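# Hang a picture frame level on a board's screw

## Task

Hang the picture frame on the screw so that it stays level with nothing holding it, resting on the screw's shank (not on its head) at the point where it balances; the display board, which is freestanding and not fixed, must still be upright on its own when you finish.

## Robot and tools

Robot: two arms, left_arm and right_arm, each ending in a two-finger gripper. The fingers point along the gripper's +z axis and close along its y axis. The reported hand point (end_effector_position) sits between the finger pads, roughly 5 mm short of the tips.

Frame: one scene frame for everything. Origin at table-top height, halfway between the nominal arm bases; +x points out over the table, +z up, and left_arm is on the +y side (arm names do not match image sides). Positions are in metres; orientations are quaternions written w first (qw, qx, qy, qz). Reported poses may be off by a few centimetres, more at long reach; a BASES line, if present, gives the true base positions.

Row format: every command row holds 16 numbers, always both arms even if one is idle: left x, y, z, qw, qx, qy, qz, opening, then the same eight for right. x, y, z and the quaternion are an absolute target pose for that gripper in the scene frame, not an offset. Opening runs from -1 (closed) to +1 (fully open, 0.070 m); this is also an absolute setting. A full close takes about 1 s. To keep an arm still, resend the exact pose and quaternion from the last result taken before it stopped, plus its intended opening. To keep a gripper's orientation, repeat the same commanded quaternion rather than copying the drifted reported one.

execute_actions(actions, cameras): actions is a list with at most one item. Empty list = look (current state, with images). {"rows": [...], "steps": n} = run up to 15 rows, one per 1/30 s control step (n at most 15, default 15, at least 5); if rows run out, the last repeats. Each target must lie within 0.6 m of the arm's last reported position along each gripper axis, or the whole call is refused. {"steps": n} alone = wait up to 300 steps counted from the last result, including your thinking time. The result is read 5 steps before the action ends; those steps finish afterwards. cameras: list of names, ["all"], or [] for none.

move(target, speed, blend, blocking, cameras): target is one 16-number row or a list of up to 15 rows, each an absolute pose set, with no 0.6 m limit. The gripper goes in a straight line and turns the short way. speed is the path top speed in m/s, 0.002 to 0.5 (default 0.25), rotation capped at twice that in rad/s; one value or one per target. blend (m) rounds corners at intermediate targets; 0 stops at each. All paths share one end time, last at least 0.5 s, and are cut off at 10 s. Openings of the first target are sent at the start; later targets' openings are applied once the arms halt there. Paths do not avoid obstacles or the other arm. The gripper lags its path, and faster moves overshoot and strike harder; aiming further past a contact presses harder. Avoid paths near an arm's own base (go around it). blocking=false returns about 0.5 s after the start while motion continues. The result adds a move: line: done (within 3 mm and 2 degrees, at rest), off_target, moving, held (a check withheld steps, or the clearance check ended the move) or fault; limits=paced means the pose was clipped, limits=held means steps were withheld. done does not mean contact is absent. Images are included unless cameras limits them.

wait(seconds 0 to 10, cameras): lets time pass with no new command; returns early if a move ends.

stop(cameras): brakes a running move; needs braking distance, fingers continue.

zoom_image(camera, region): closer view of a camera's newest image; region = [x0, y0, x1, y1] in pixels from the top-left, at most 504 by 504. Cameras: cam_head_left, cam_head_right (fixed), cam_left_wrist, cam_right_wrist, all 896x504. Calibration (K, distortion, T_world_to_cam) is given per camera; fixed cameras may be a few millimetres or degrees off, and wrist images can lag while moving.

The goal must hold with the robot not helping.

Controller behaviour: each step the commanded pose is clipped to 70 mm and 16 degrees from the measured pose, then reached by damped inverse kinematics, favouring position. Joint targets change at most 3 rad/s, with 0.6 s to accelerate. After a call, an arm keeps going toward its last clipped pose. Hand target in a result shows where the controller is now driving. Joint ranges (rad): waist -2.618 to 2.618, shoulder 0 to 3.140, elbow -2.967 to 0 (straight at -2.831), forearm roll -1.745 to 1.745, wrist pitch -1.220 to 1.220, wrist roll -2.094 to 2.094. With the wrist near the waist axis, small moves can flip the shoulder posture.

Gripping: grip_measured uses the same -1 to 1 scale; the last Joint positions entry is the opening in metres. To hold, command about 0.05 below the reading at first contact for full force (about 20 N per pad), less for a lighter grip. Very thin parts get less force. Fast closing can squeeze too hard.

Joint torques are total drive outputs, noisy and offset; positive means toward larger joint values.

Hazards: contact torque at a joint limit (waist, shoulder, elbow 21.6 N m; wrist joints 7.52 N m, though wrist motors give only about 4 N m) stops that arm for 10 s. Held weight counts as load. Hot motors (from holding loads, stretching out, or pushing at unreachable poses) show MOTOR HOT at 65 °C; at 80 °C that arm goes limp and drops for 30-60 s. The clearance check blocks arm parts approaching the other arm, but not finger contact. Avoid collisions between arms, drops, releasing moving parts, slams, hard pushes, knocking the loose display board over, and anything leaving the table. Occasional disturbances may tug held parts or nudge loose objects. Time passes while you think.

Each tool is called after ">>>" as name(argument=value, ...), one argument or row to a line, values as JSON.

## Session

>>> execute_actions(
  actions=[],
  cameras=["all"],
)

Scene clock: 0.00 s of 4500.00 s.
left_arm: end_effector_position=(+0.3510, +0.5999, +0.2155) grip_measured=+0.59 end_effector_quat_wxyz=(+0.247, -0.380, +0.744, +0.491) | right_arm: end_effector_position=(+0.3748, -0.3621, +0.2306) grip_measured=+0.98 end_effector_quat_wxyz=(+0.266, -0.127, +0.954, +0.046)
Joint positions: left_arm=[0.435 2.012 -1.399 1.391 1.016 -1.325 0.056] | right_arm=[-0.326 1.505 -1.187 0.405 0.93 -0.792 0.069]
Joint torques (N m): no reading
Motor temperatures (°C): left_arm=[31 31 32 33 36 30] | right_arm=[30 30 33 35 39 32]
Hand target: left_arm +0.3510, +0.5999, +0.2155; +0.247, -0.380, +0.744, +0.491 | right_arm +0.3748, -0.3621, +0.2306; +0.266, -0.127, +0.954, +0.046

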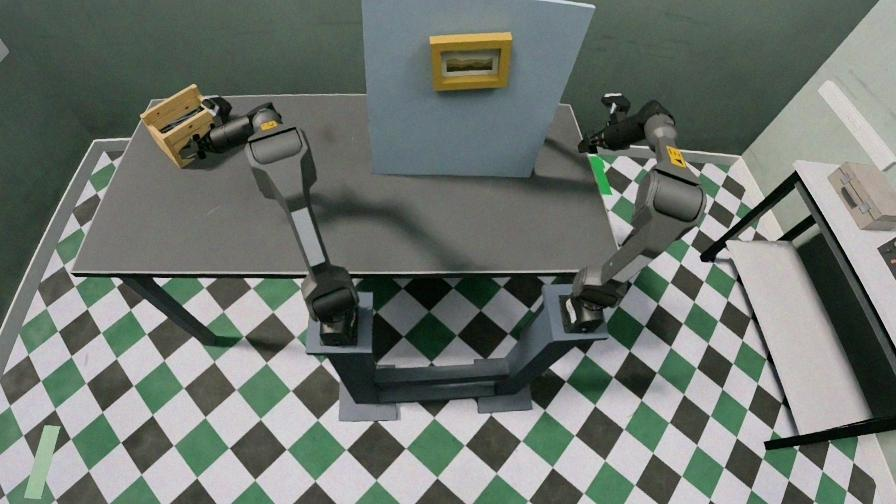

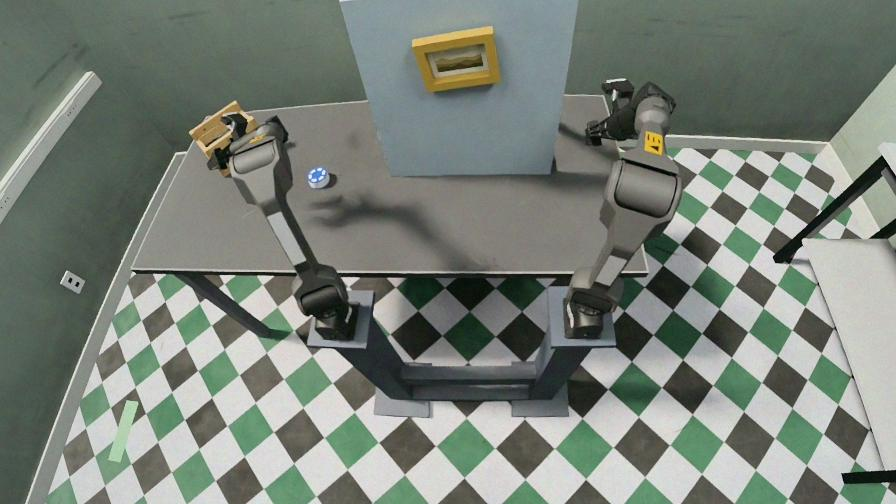

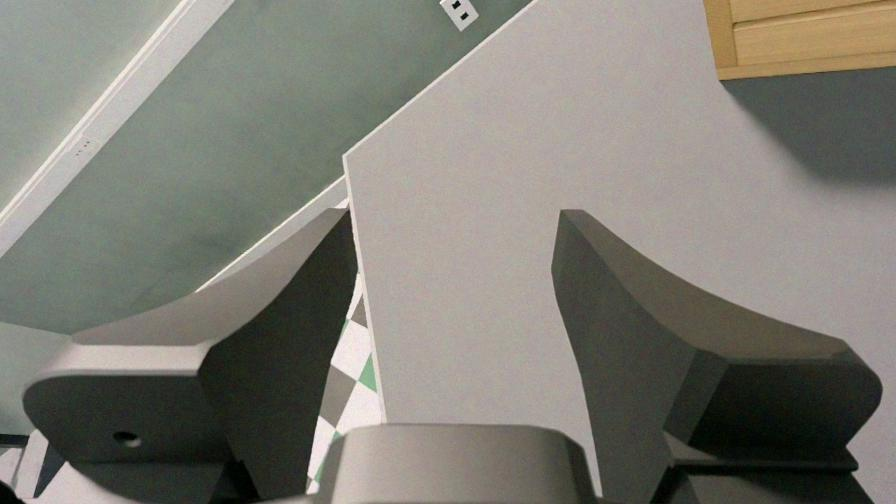

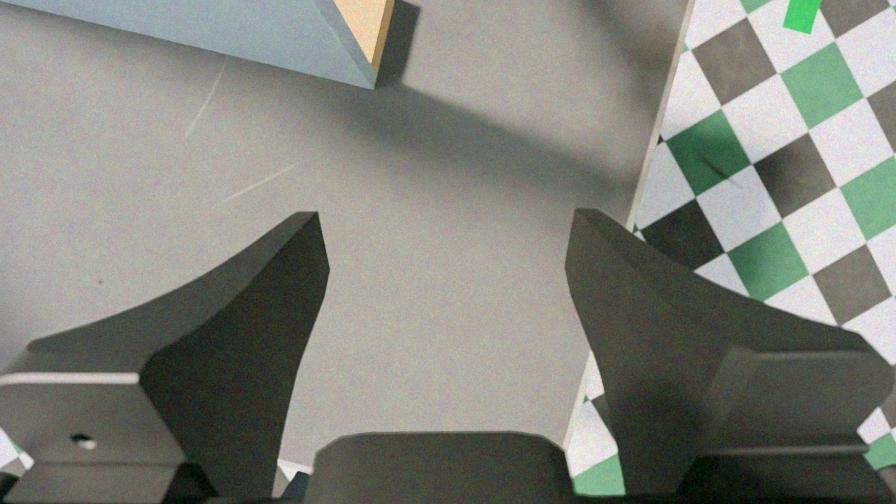

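>>> zoom_image(
  camera="cam_head_left",
  region=[360, 0, 600, 180],
)

>>> zoom_image(
  camera="cam_head_right",
  region=[340, 0, 580, 180],
)

Scaled by 2.100 from the camera's 896x504 image, which has a finer 1280x720 frame.

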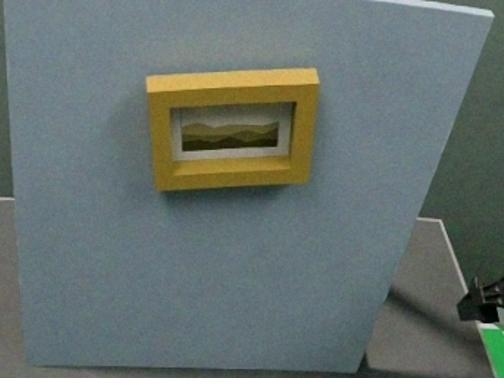

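Scaled by 2.100 from the camera's 896x504 image, which has a finer 1280x720 frame.

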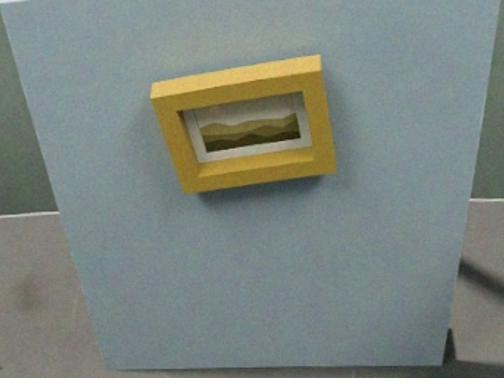

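>>> zoom_image(
  camera="cam_head_left",
  region=[560, 70, 720, 190],
)

>>> zoom_image(
  camera="cam_head_right",
  region=[560, 60, 720, 180],
)

>>> zoom_image(
  camera="cam_head_left",
  region=[130, 70, 290, 190],
)

>>> zoom_image(
  camera="cam_head_left",
  region=[420, 20, 520, 100],
)

>>> zoom_image(
  camera="cam_head_right",
  region=[405, 20, 505, 100],
)

Scaled by 3.150 from the camera's 896x504 image, which has a finer 1280x720 frame.

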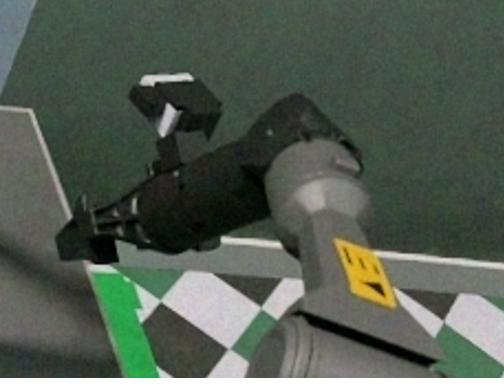

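Scaled by 3.150 from the camera's 896x504 image, which has a finer 1280x720 frame.

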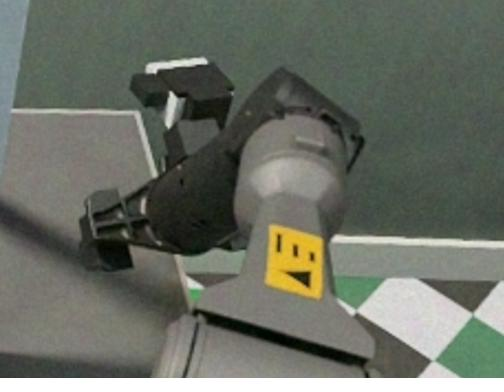

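Scaled by 3.150 from the camera's 896x504 image, which has a finer 1280x720 frame.

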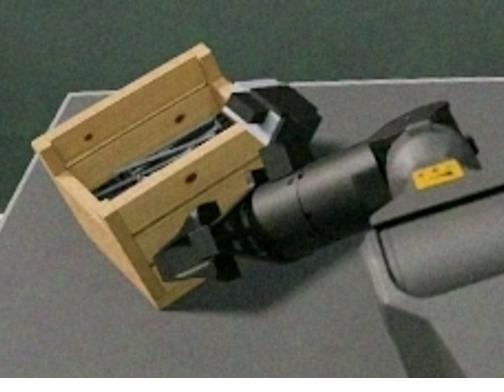

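Scaled by 5.040 from the camera's 896x504 image, which has a finer 1280x720 frame.

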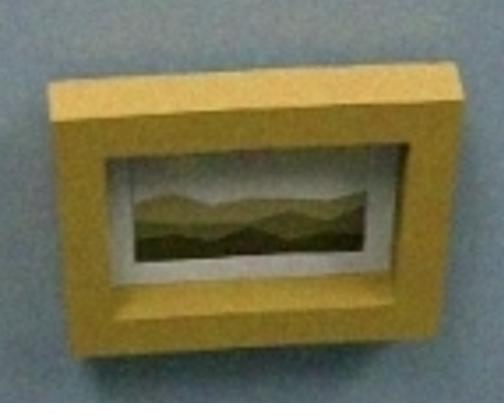

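Scaled by 5.040 from the camera's 896x504 image, which has a finer 1280x720 frame.

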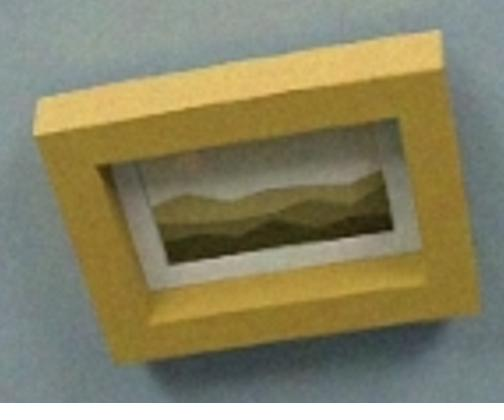

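>>> move(
  target=[0.41, 0.0, 0.51, 0.3071, 0.2847, 0.9028, -0.0968, 0.59, 0.355, -0.05, 0.32, 0.5964, -0.5964, 0.380, -0.380, 1.0],
  speed=0.5,
)

Scene clock: 21.33 s of 4500.00 s.
left_arm: end_effector_position=(+0.4099, -0.0001, +0.5093) grip_measured=+0.59 end_effector_quat_wxyz=(+0.486, +0.255, +0.825, -0.137) | right_arm: end_effector_position=(+0.3549, -0.0499, +0.3201) grip_measured=+0.98 end_effector_quat_wxyz=(+0.596, -0.596, +0.380, -0.380)
Joint positions: left_arm=[-0.488 1.798 -2.42 -0.075 1.223 0.089 0.056] | right_arm=[0.87 1.445 -0.697 0.616 -0.761 -2.045 0.069]
Joint torques (N m): left_arm=[0.55 -7.93 -1.64 -0.2 -0.76 -0.02] | right_arm=[-0.19 -3.65 -4.14 -0.45 -0.72 0.34]
Motor temperatures (°C): left_arm=[31 32 33 33 36 30] | right_arm=[30 31 34 35 39 32]
Hand target: left_arm +0.4098, +0.0001, +0.5095; +0.486, +0.255, +0.824, -0.138 | right_arm +0.3550, -0.0500, +0.3200; +0.596, -0.596, +0.380, -0.380
Off the commanded pose: left_arm 0.001 m, 23 deg; orientation clipped | right_arm 0.000 m, 0 deg.
joint sent to its limit (left arm) — joint 5 (wrist pitch), upper limit.
Kept back: nothing.
move: off_target (left_arm); limits=paced
camera_calibration:
cam_left_wrist: T_world_to_cam=[[-0.540653, -0.840197, -0.0419888, 0.246432], [-0.74136, 0.499454, -0.448253, 0.532863], [0.397592, -0.21122, -0.89292, 0.413515], [0, 0, 0, 1]] pos_world=[0.363867, 0.0282537, 0.618441]
cam_right_wrist: T_world_to_cam=[[0.00683057, -0.0389009, 0.99922, -0.323583], [-0.218299, -0.9752, -0.0364735, 0.0341925], [0.975858, -0.21788, -0.0151532, -0.23404], [0, 0, 0, 1]] pos_world=[0.238065, -0.0302359, 0.321031]

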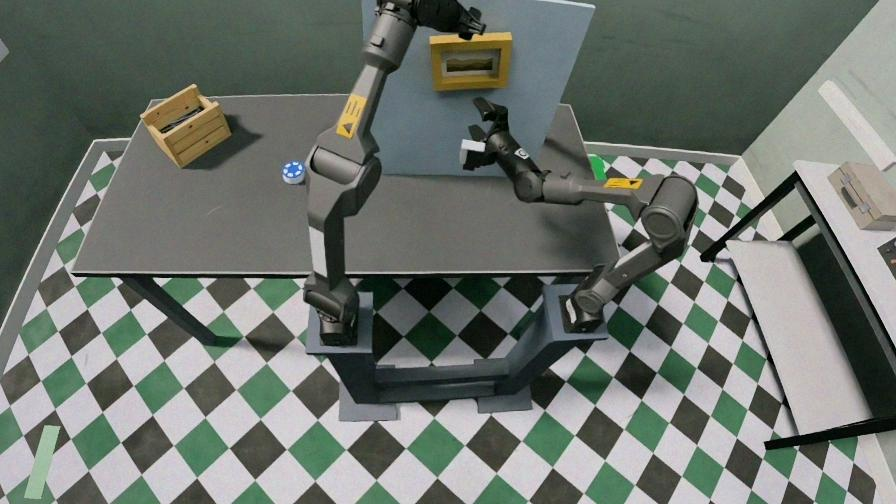

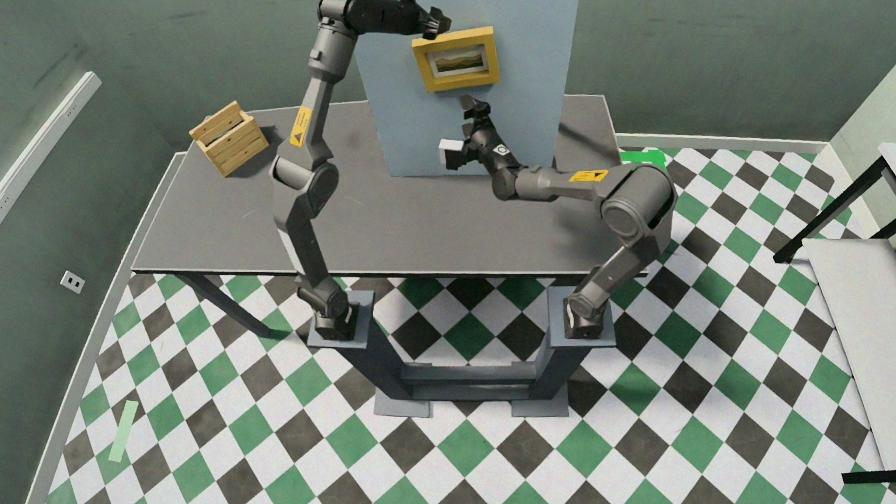

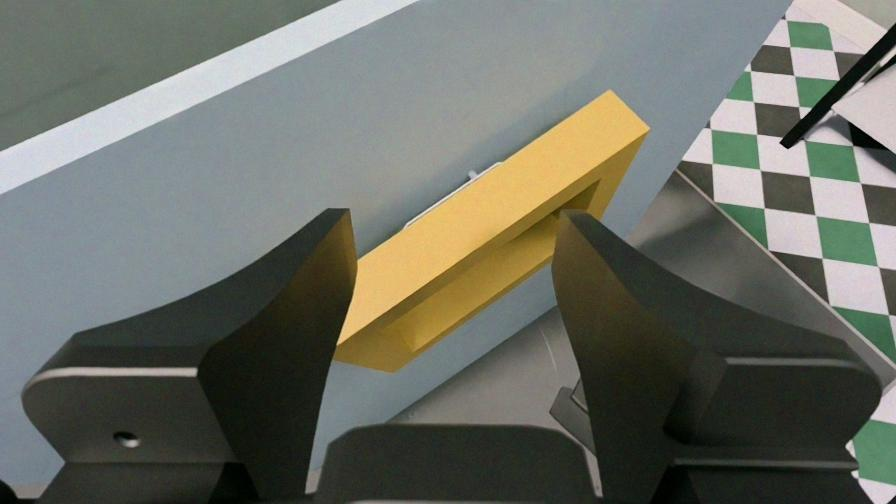

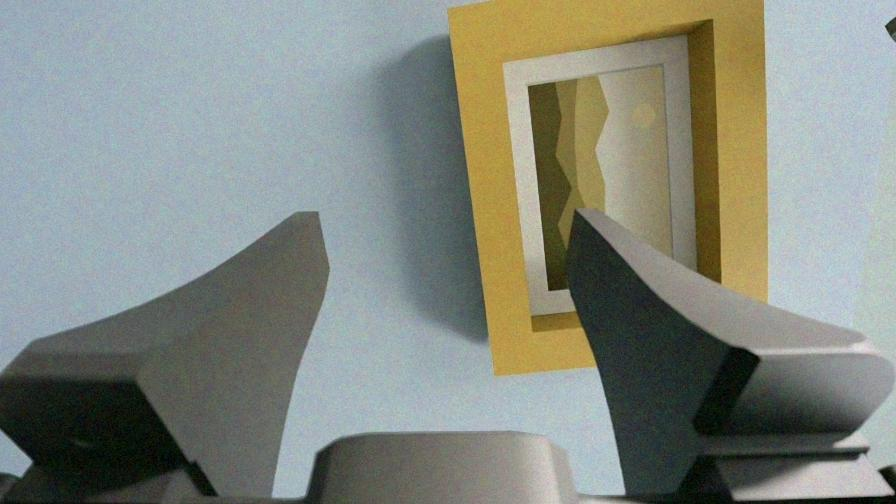

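>>> zoom_image(
  camera="cam_left_wrist",
  region=[380, 120, 560, 240],
)

>>> zoom_image(
  camera="cam_right_wrist",
  region=[380, 0, 880, 400],
)

Scaled by 2.800 from the camera's 896x504 image, which has a finer 1280x720 frame.

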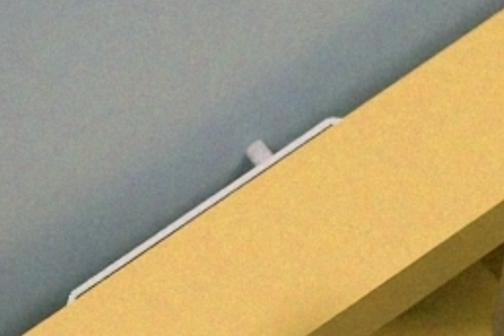

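Scaled by 1.008 from the camera's 896x504 image, which has a finer 1280x720 frame.

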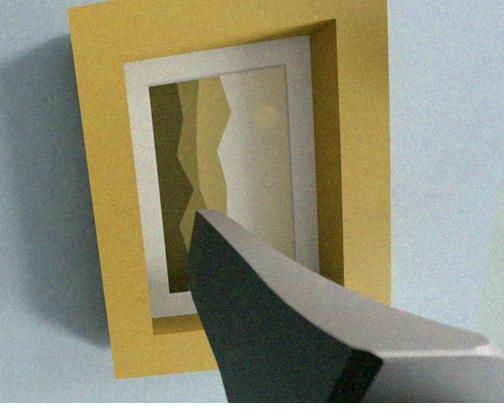

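>>> move(
  target=[
    [0.4099, -0.0001, 0.5093, 0.486, 0.255, 0.825, -0.137, 0.59, 0.385, -0.0494, 0.342, 0.5912, -0.6718, 0.2948, -0.3350, 1.0],
    [0.4099, -0.0001, 0.5093, 0.486, 0.255, 0.825, -0.137, 0.59, 0.434, -0.0494, 0.342, 0.5912, -0.6718, 0.2948, -0.3350, 1.0],
  ],
  speed=[0.3, 0.12],
  blend=[0.01, 0],
)

>>> zoom_image(
  camera="cam_right_wrist",
  region=[250, 0, 750, 400],
)

>>> zoom_image(
  camera="cam_left_wrist",
  region=[330, 60, 680, 380],
)

Scene clock: 30.00 s of 4500.00 s.
left_arm: end_effector_position=(+0.4099, -0.0001, +0.5093) grip_measured=+0.59 end_effector_quat_wxyz=(+0.486, +0.255, +0.825, -0.137) | right_arm: end_effector_position=(+0.4337, -0.0492, +0.3416) grip_measured=+0.98 end_effector_quat_wxyz=(-0.591, +0.672, -0.295, +0.335)
Joint positions: left_arm=[-0.488 1.798 -2.42 -0.075 1.223 0.089 0.056] | right_arm=[0.488 1.578 -1.017 -0.437 -0.432 -1.286 0.069]
Joint torques (N m): left_arm=[-0.77 -7.17 -1.72 0.07 -0.02 -0.06] | right_arm=[-0.13 -5.83 -4.64 0.26 -0.83 0.01]
Motor temperatures (°C): left_arm=[31 33 33 33 36 30] | right_arm=[30 31 34 35 39 32]
Hand target: left_arm +0.4099, -0.0001, +0.5092; +0.486, +0.255, +0.825, -0.137 | right_arm +0.4340, -0.0494, +0.3420; -0.591, +0.672, -0.295, +0.335
Off the commanded pose: left_arm 0.000 m, 0 deg | right_arm 0.001 m, 0 deg.
joint sent to its limit (left arm) — joint 5 (wrist pitch), upper limit.
Kept back: nothing.
move: done
camera_calibration:
cam_left_wrist: T_world_to_cam=[[-0.540653, -0.840197, -0.0419888, 0.246432], [-0.74136, 0.499454, -0.448253, 0.532863], [0.397592, -0.21122, -0.89292, 0.413515], [0, 0, 0, 1]] pos_world=[0.363867, 0.0282537, 0.618441]
cam_right_wrist: T_world_to_cam=[[0.0159473, 0.090877, 0.995734, -0.341981], [-0.0103174, -0.995793, 0.0910476, -0.0818743], [0.99982, -0.0117254, -0.0149426, -0.310769], [0, 0, 0, 1]] pos_world=[0.315321, -0.0540955, 0.343333]

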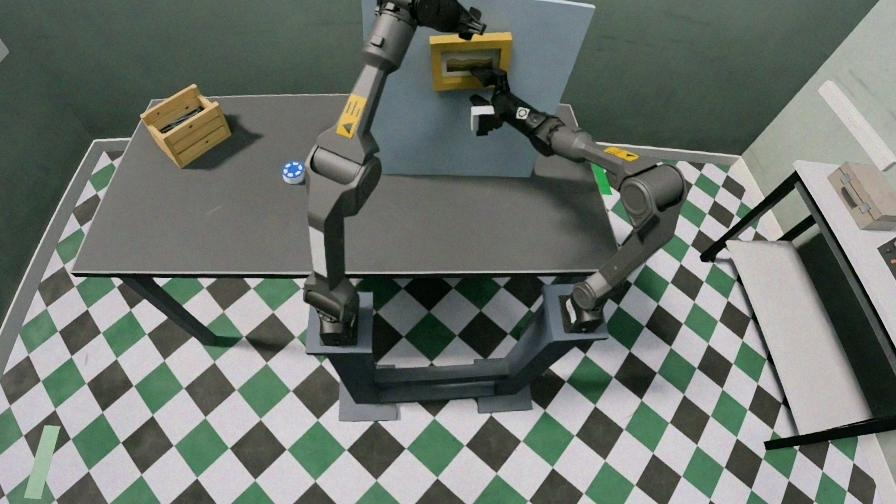

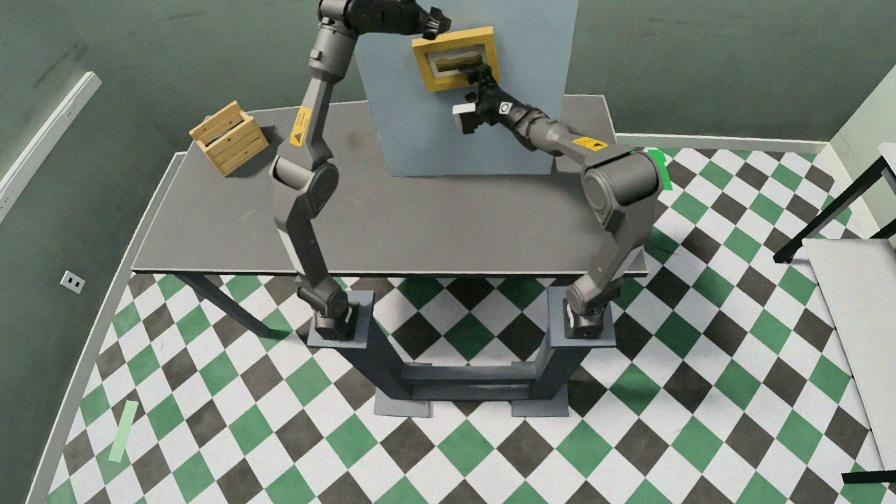

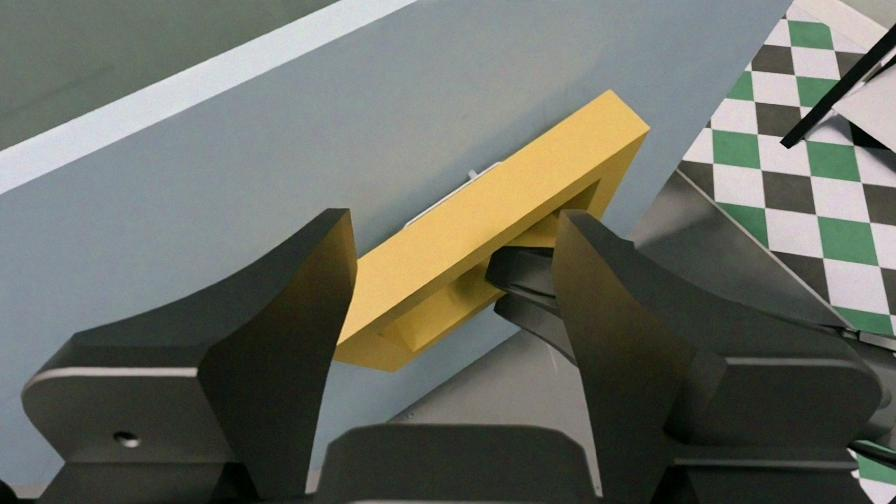

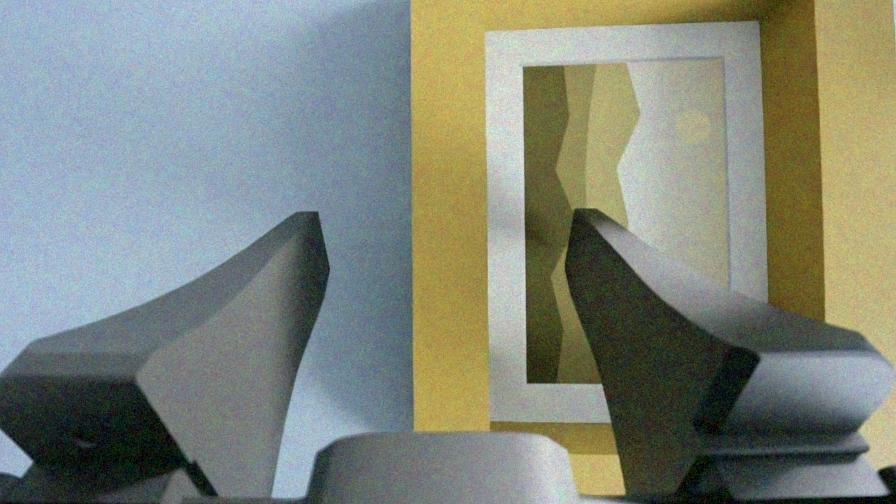

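Scaled by 1.008 from the camera's 896x504 image, which has a finer 1280x720 frame.

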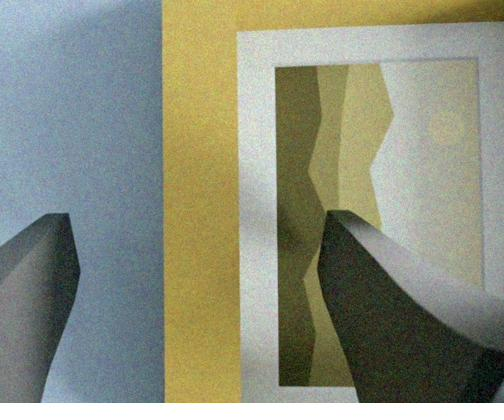

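Scaled by 1.440 from the camera's 896x504 image, which has a finer 1280x720 frame.

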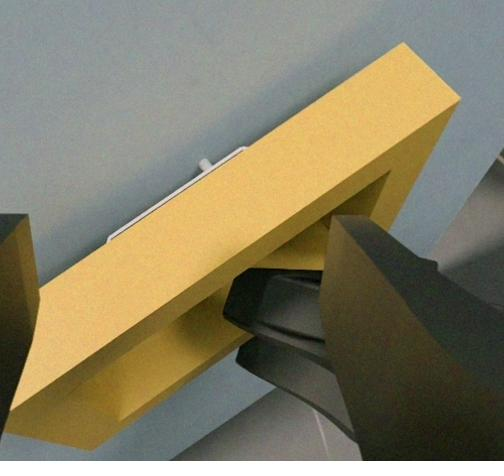

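>>> move(
  target=[
    [0.4099, -0.0001, 0.5093, 0.486, 0.255, 0.825, -0.137, 0.59, 0.434, -0.0494, 0.3423, 0.5912, -0.6718, 0.2948, -0.3350, -0.36],
    [0.4099, -0.0001, 0.5093, 0.486, 0.255, 0.825, -0.137, 0.59, 0.434, -0.0494, 0.3423, 0.5912, -0.6718, 0.2948, -0.3350, -0.52],
  ],
  speed=0.1,
)

>>> zoom_image(
  camera="cam_left_wrist",
  region=[380, 120, 560, 240],
)

Scene clock: 33.13 s of 4500.00 s.
left_arm: end_effector_position=(+0.4099, -0.0001, +0.5093) grip_measured=+0.59 end_effector_quat_wxyz=(+0.486, +0.255, +0.825, -0.137) | right_arm: end_effector_position=(+0.4338, -0.0491, +0.3432) grip_measured=-0.44 end_effector_quat_wxyz=(-0.592, +0.671, -0.294, +0.335)
Joint positions: left_arm=[-0.488 1.798 -2.42 -0.075 1.223 0.089 0.056] | right_arm=[0.488 1.577 -1.019 -0.438 -0.431 -1.285 0.02]
Joint torques (N m): left_arm=[-0.73 -6.03 -1.75 0.02 0.02 -0.2] | right_arm=[-0.66 -4.99 -3.37 0.55 -0.33 0.39]
Motor temperatures (°C): left_arm=[31 33 33 33 36 30] | right_arm=[30 31 34 35 39 32]
Hand target: left_arm +0.4099, -0.0001, +0.5093; +0.486, +0.255, +0.825, -0.137 | right_arm +0.4340, -0.0494, +0.3423; -0.591, +0.672, -0.295, +0.335
Off the commanded pose: left_arm 0.000 m, 0 deg | right_arm 0.001 m, 0 deg.
joint sent to its limit (left arm) — joint 5 (wrist pitch), upper limit.
Kept back: nothing.
move: done
camera_calibration:
cam_left_wrist: T_world_to_cam=[[-0.540653, -0.840197, -0.0419888, 0.246432], [-0.74136, 0.499454, -0.448253, 0.532863], [0.397592, -0.21122, -0.89292, 0.413515], [0, 0, 0, 1]] pos_world=[0.363867, 0.0282537, 0.618441]
cam_right_wrist: T_world_to_cam=[[0.0132755, 0.0899797, 0.995855, -0.34242], [-0.0104143, -0.995876, 0.0901205, -0.0815924], [0.999858, -0.0115676, -0.0122837, -0.311736], [0, 0, 0, 1]] pos_world=[0.315388, -0.0540512, 0.344524]

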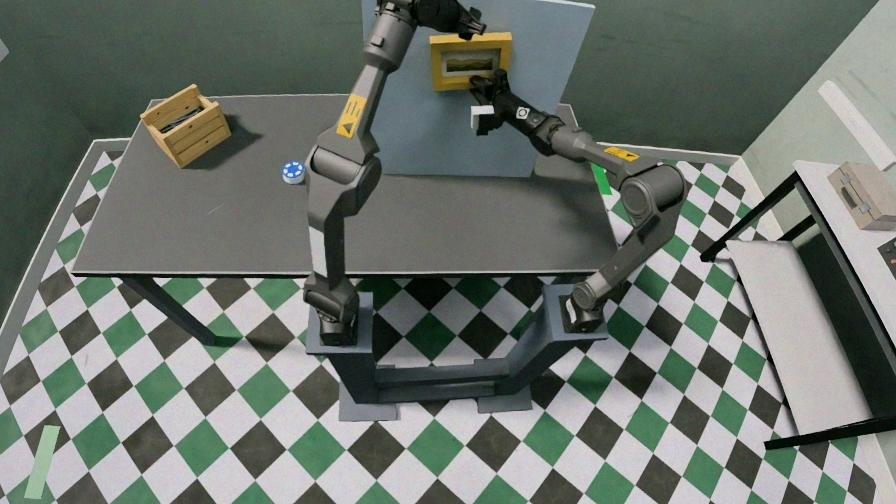

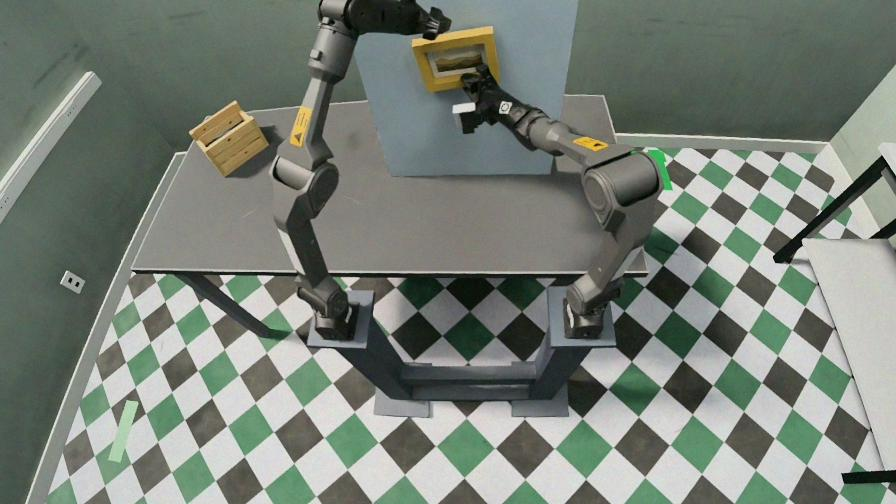

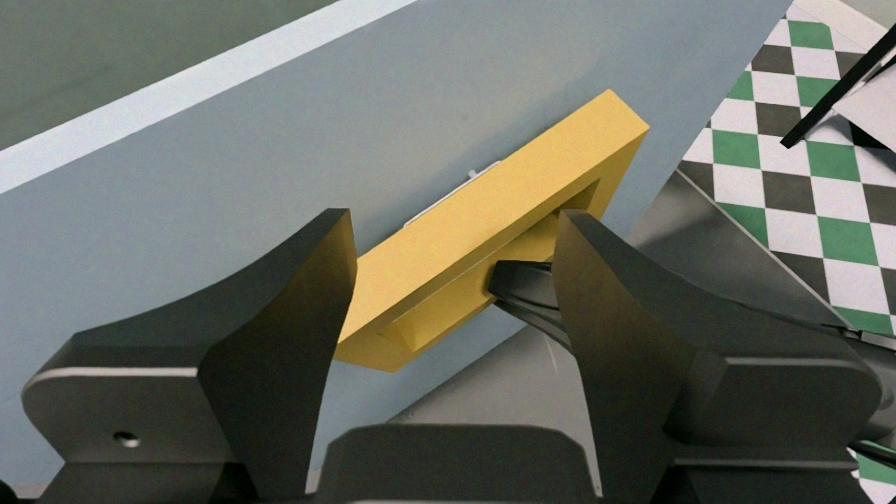

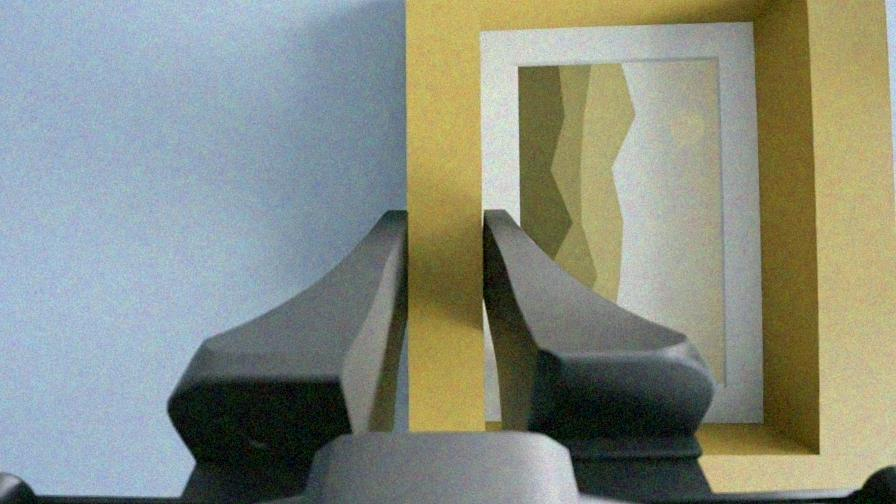

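Scaled by 2.800 from the camera's 896x504 image, which has a finer 1280x720 frame.

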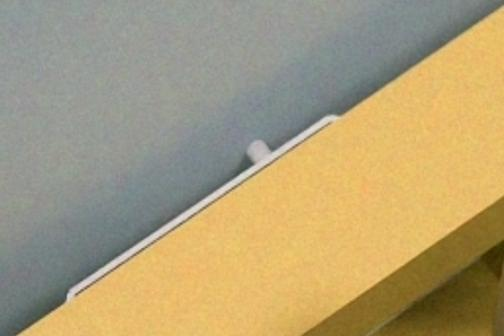

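>>> move(
  target=[
    [0.4099, -0.0001, 0.5093, 0.486, 0.255, 0.825, -0.137, 0.59, 0.434, -0.0492, 0.3456, 0.5912, -0.6718, 0.2948, -0.3350, -0.52],
    [0.4099, -0.0001, 0.5093, 0.486, 0.255, 0.825, -0.137, 0.59, 0.434, -0.0423, 0.3456, 0.6350, -0.6306, 0.3166, -0.3144, -0.52],
  ],
  speed=0.1,
  blend=[0.002, 0],
)

>>> zoom_image(
  camera="cam_left_wrist",
  region=[380, 110, 580, 250],
)

Scene clock: 34.80 s of 4500.00 s.
left_arm: end_effector_position=(+0.4099, -0.0001, +0.5093) grip_measured=+0.59 end_effector_quat_wxyz=(+0.486, +0.255, +0.825, -0.137) | right_arm: end_effector_position=(+0.4343, -0.0430, +0.3457) grip_measured=-0.44 end_effector_quat_wxyz=(+0.635, -0.630, +0.318, -0.314)
Joint positions: left_arm=[-0.488 1.798 -2.42 -0.075 1.223 0.089 0.056] | right_arm=[0.505 1.607 -0.991 -0.311 -0.556 -1.296 0.02]
Joint torques (N m): left_arm=[-0.79 -5.92 -1.77 -0.02 0.07 -0.2] | right_arm=[-0.23 -5.62 -4.9 0.43 -0.73 0.16]
Motor temperatures (°C): left_arm=[31 33 33 33 36 30] | right_arm=[30 31 34 35 39 32]
Hand target: left_arm +0.4099, -0.0001, +0.5093; +0.486, +0.255, +0.825, -0.137 | right_arm +0.4340, -0.0423, +0.3456; +0.635, -0.631, +0.317, -0.314
Off the commanded pose: left_arm 0.000 m, 0 deg | right_arm 0.001 m, 0 deg.
joint sent to its limit (left arm) — joint 5 (wrist pitch), upper limit.
Kept back: nothing.
move: done; blend cut to 0.0017 m at target 1
camera_calibration:
cam_left_wrist: T_world_to_cam=[[-0.540653, -0.840197, -0.0419888, 0.246432], [-0.74136, 0.499454, -0.448253, 0.532863], [0.397592, -0.21122, -0.89292, 0.413515], [0, 0, 0, 1]] pos_world=[0.363867, 0.0282537, 0.618441]
cam_right_wrist: T_world_to_cam=[[0.0159622, -0.046129, 0.998808, -0.353585], [-0.0128287, -0.998862, -0.0459265, -0.0277742], [0.99979, -0.0120803, -0.0165358, -0.310611], [0, 0, 0, 1]] pos_world=[0.315834, -0.0478054, 0.346752]

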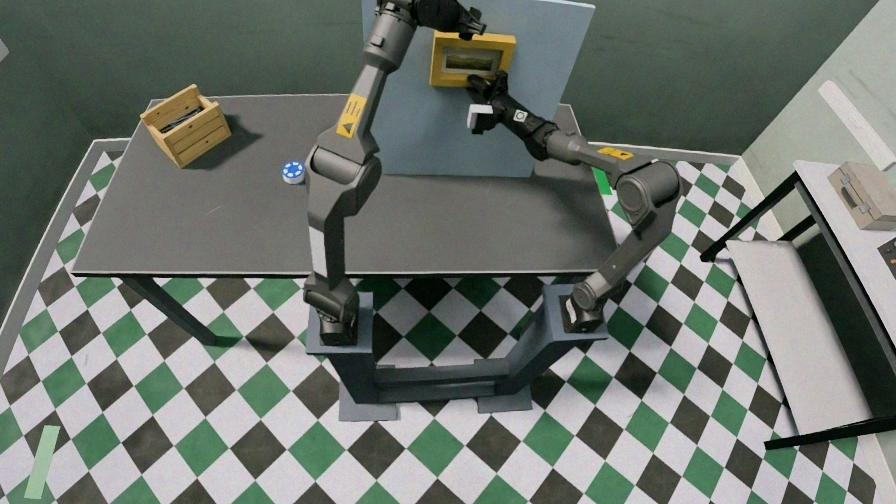

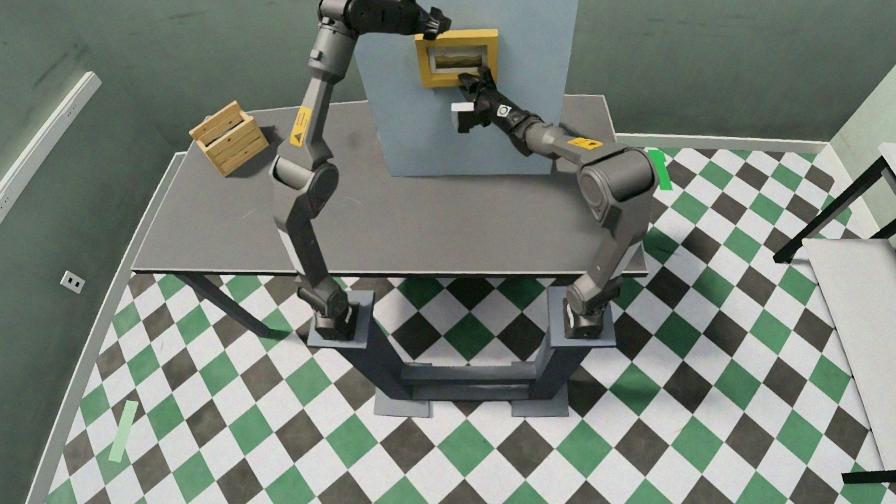

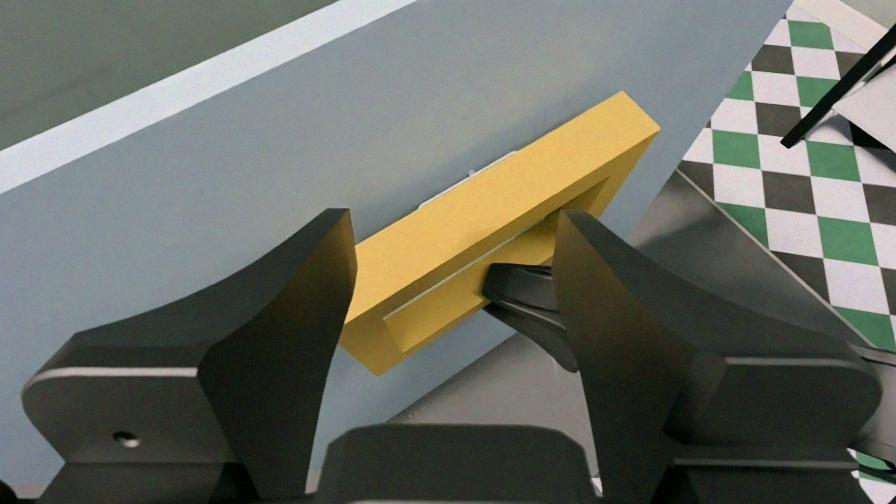

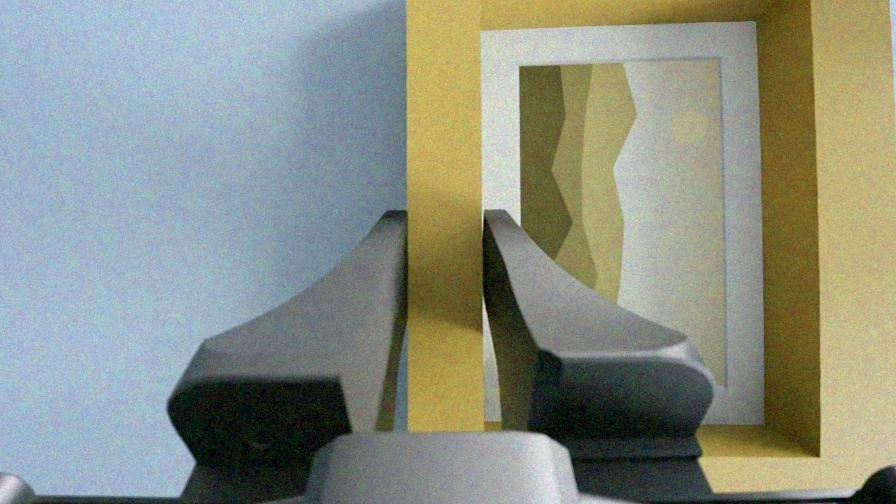

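Scaled by 2.520 from the camera's 896x504 image, which has a finer 1280x720 frame.

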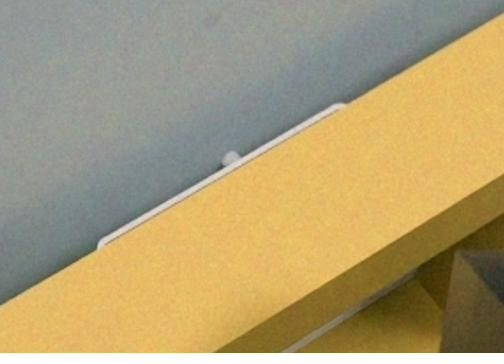

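>>> move(
  target=[0.4099, -0.0001, 0.5093, 0.486, 0.255, 0.825, -0.137, 0.59, 0.4337, -0.0417, 0.3426, 0.6350, -0.6306, 0.3166, -0.3144, -0.52],
  speed=0.03,
)

>>> zoom_image(
  camera="cam_left_wrist",
  region=[380, 110, 580, 250],
)

Scene clock: 35.83 s of 4500.00 s.
left_arm: end_effector_position=(+0.4099, -0.0001, +0.5093) grip_measured=+0.59 end_effector_quat_wxyz=(+0.486, +0.255, +0.825, -0.137) | right_arm: end_effector_position=(+0.4340, -0.0420, +0.3434) grip_measured=-0.44 end_effector_quat_wxyz=(+0.636, -0.630, +0.317, -0.315)
Joint positions: left_arm=[-0.488 1.798 -2.42 -0.075 1.223 0.089 0.056] | right_arm=[0.508 1.612 -0.985 -0.302 -0.567 -1.307 0.02]
Joint torques (N m): left_arm=[-0.59 -6.21 -1.77 -0.04 0.07 -0.19] | right_arm=[0.53 -5.42 -3.73 0.23 -0.84 0.05]
Motor temperatures (°C): left_arm=[31 33 33 33 36 30] | right_arm=[30 31 34 35 39 32]
Hand target: left_arm +0.4099, -0.0001, +0.5093; +0.486, +0.255, +0.825, -0.137 | right_arm +0.4337, -0.0417, +0.3426; +0.635, -0.631, +0.317, -0.314
Off the commanded pose: left_arm 0.000 m, 0 deg | right_arm 0.001 m, 0 deg.
joint sent to its limit (left arm) — joint 5 (wrist pitch), upper limit.
Kept back: nothing.
move: done
camera_calibration:
cam_left_wrist: T_world_to_cam=[[-0.540653, -0.840197, -0.0419888, 0.246432], [-0.74136, 0.499454, -0.448253, 0.532863], [0.397592, -0.21122, -0.89292, 0.413515], [0, 0, 0, 1]] pos_world=[0.363867, 0.0282537, 0.618441]
cam_right_wrist: T_world_to_cam=[[0.0139278, -0.0453881, 0.998872, -0.350349], [-0.0119298, -0.998906, -0.0452232, -0.0275674], [0.999832, -0.0112865, -0.014454, -0.311111], [0, 0, 0, 1]] pos_world=[0.315609, -0.0469502, 0.34421]

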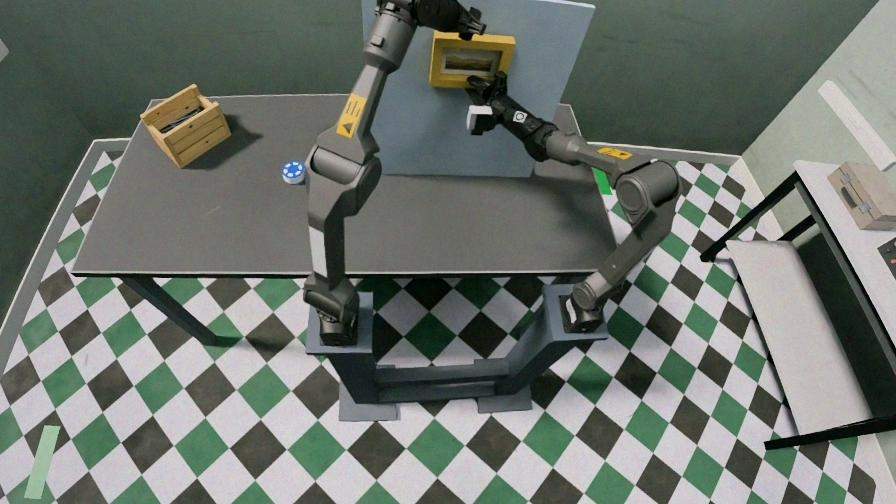

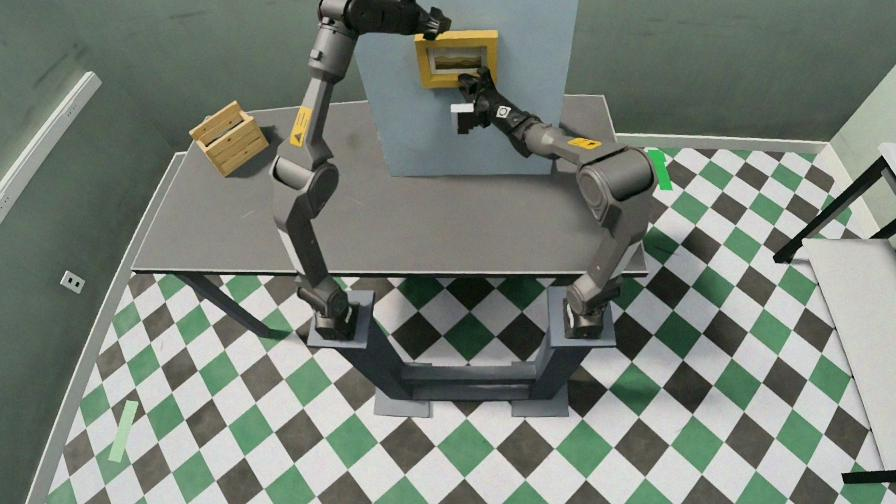

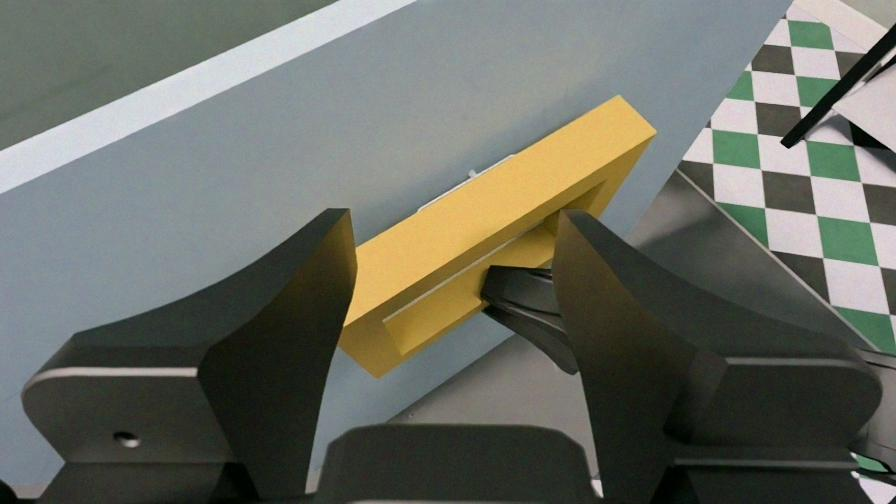

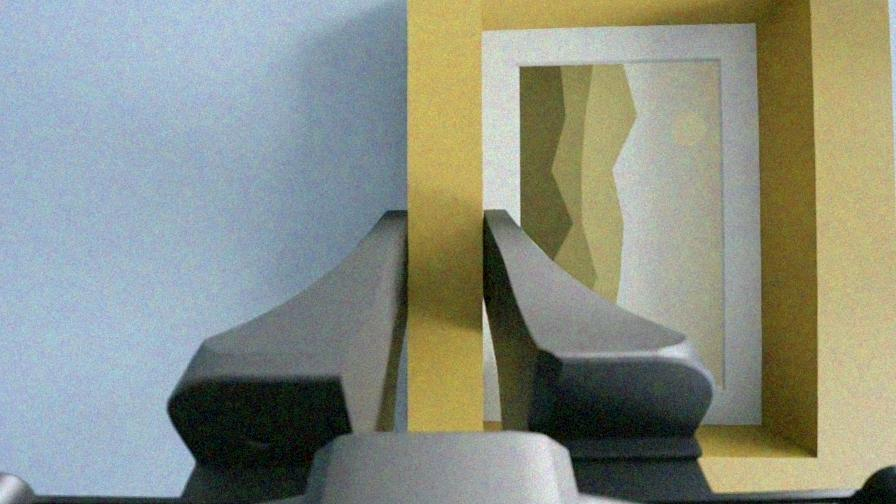

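Scaled by 2.520 from the camera's 896x504 image, which has a finer 1280x720 frame.

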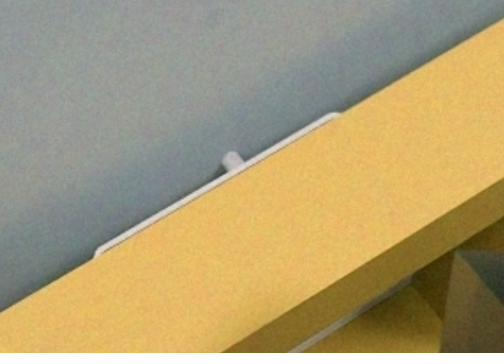

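>>> zoom_image(
  camera="cam_head_left",
  region=[420, 20, 520, 100],
)

>>> zoom_image(
  camera="cam_head_right",
  region=[405, 20, 505, 100],
)

>>> zoom_image(
  camera="cam_head_right",
  region=[360, 120, 600, 200],
)

>>> zoom_image(
  camera="cam_head_left",
  region=[350, 120, 590, 200],
)

Scaled by 5.040 from the camera's 896x504 image, which has a finer 1280x720 frame.

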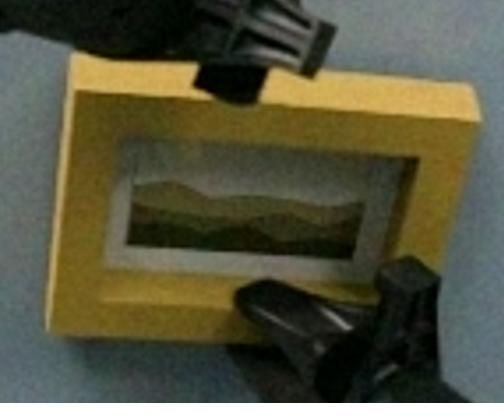

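Scaled by 5.040 from the camera's 896x504 image, which has a finer 1280x720 frame.

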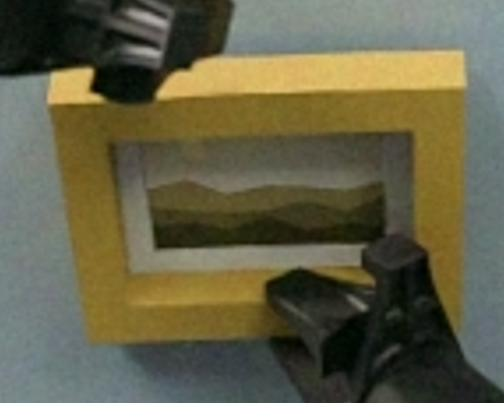

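Scaled by 2.100 from the camera's 896x504 image, which has a finer 1280x720 frame.

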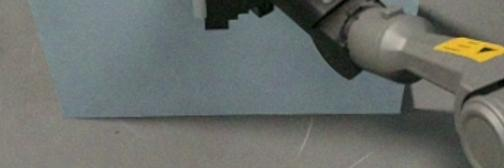

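Scaled by 2.100 from the camera's 896x504 image, which has a finer 1280x720 frame.

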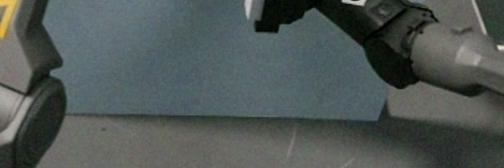

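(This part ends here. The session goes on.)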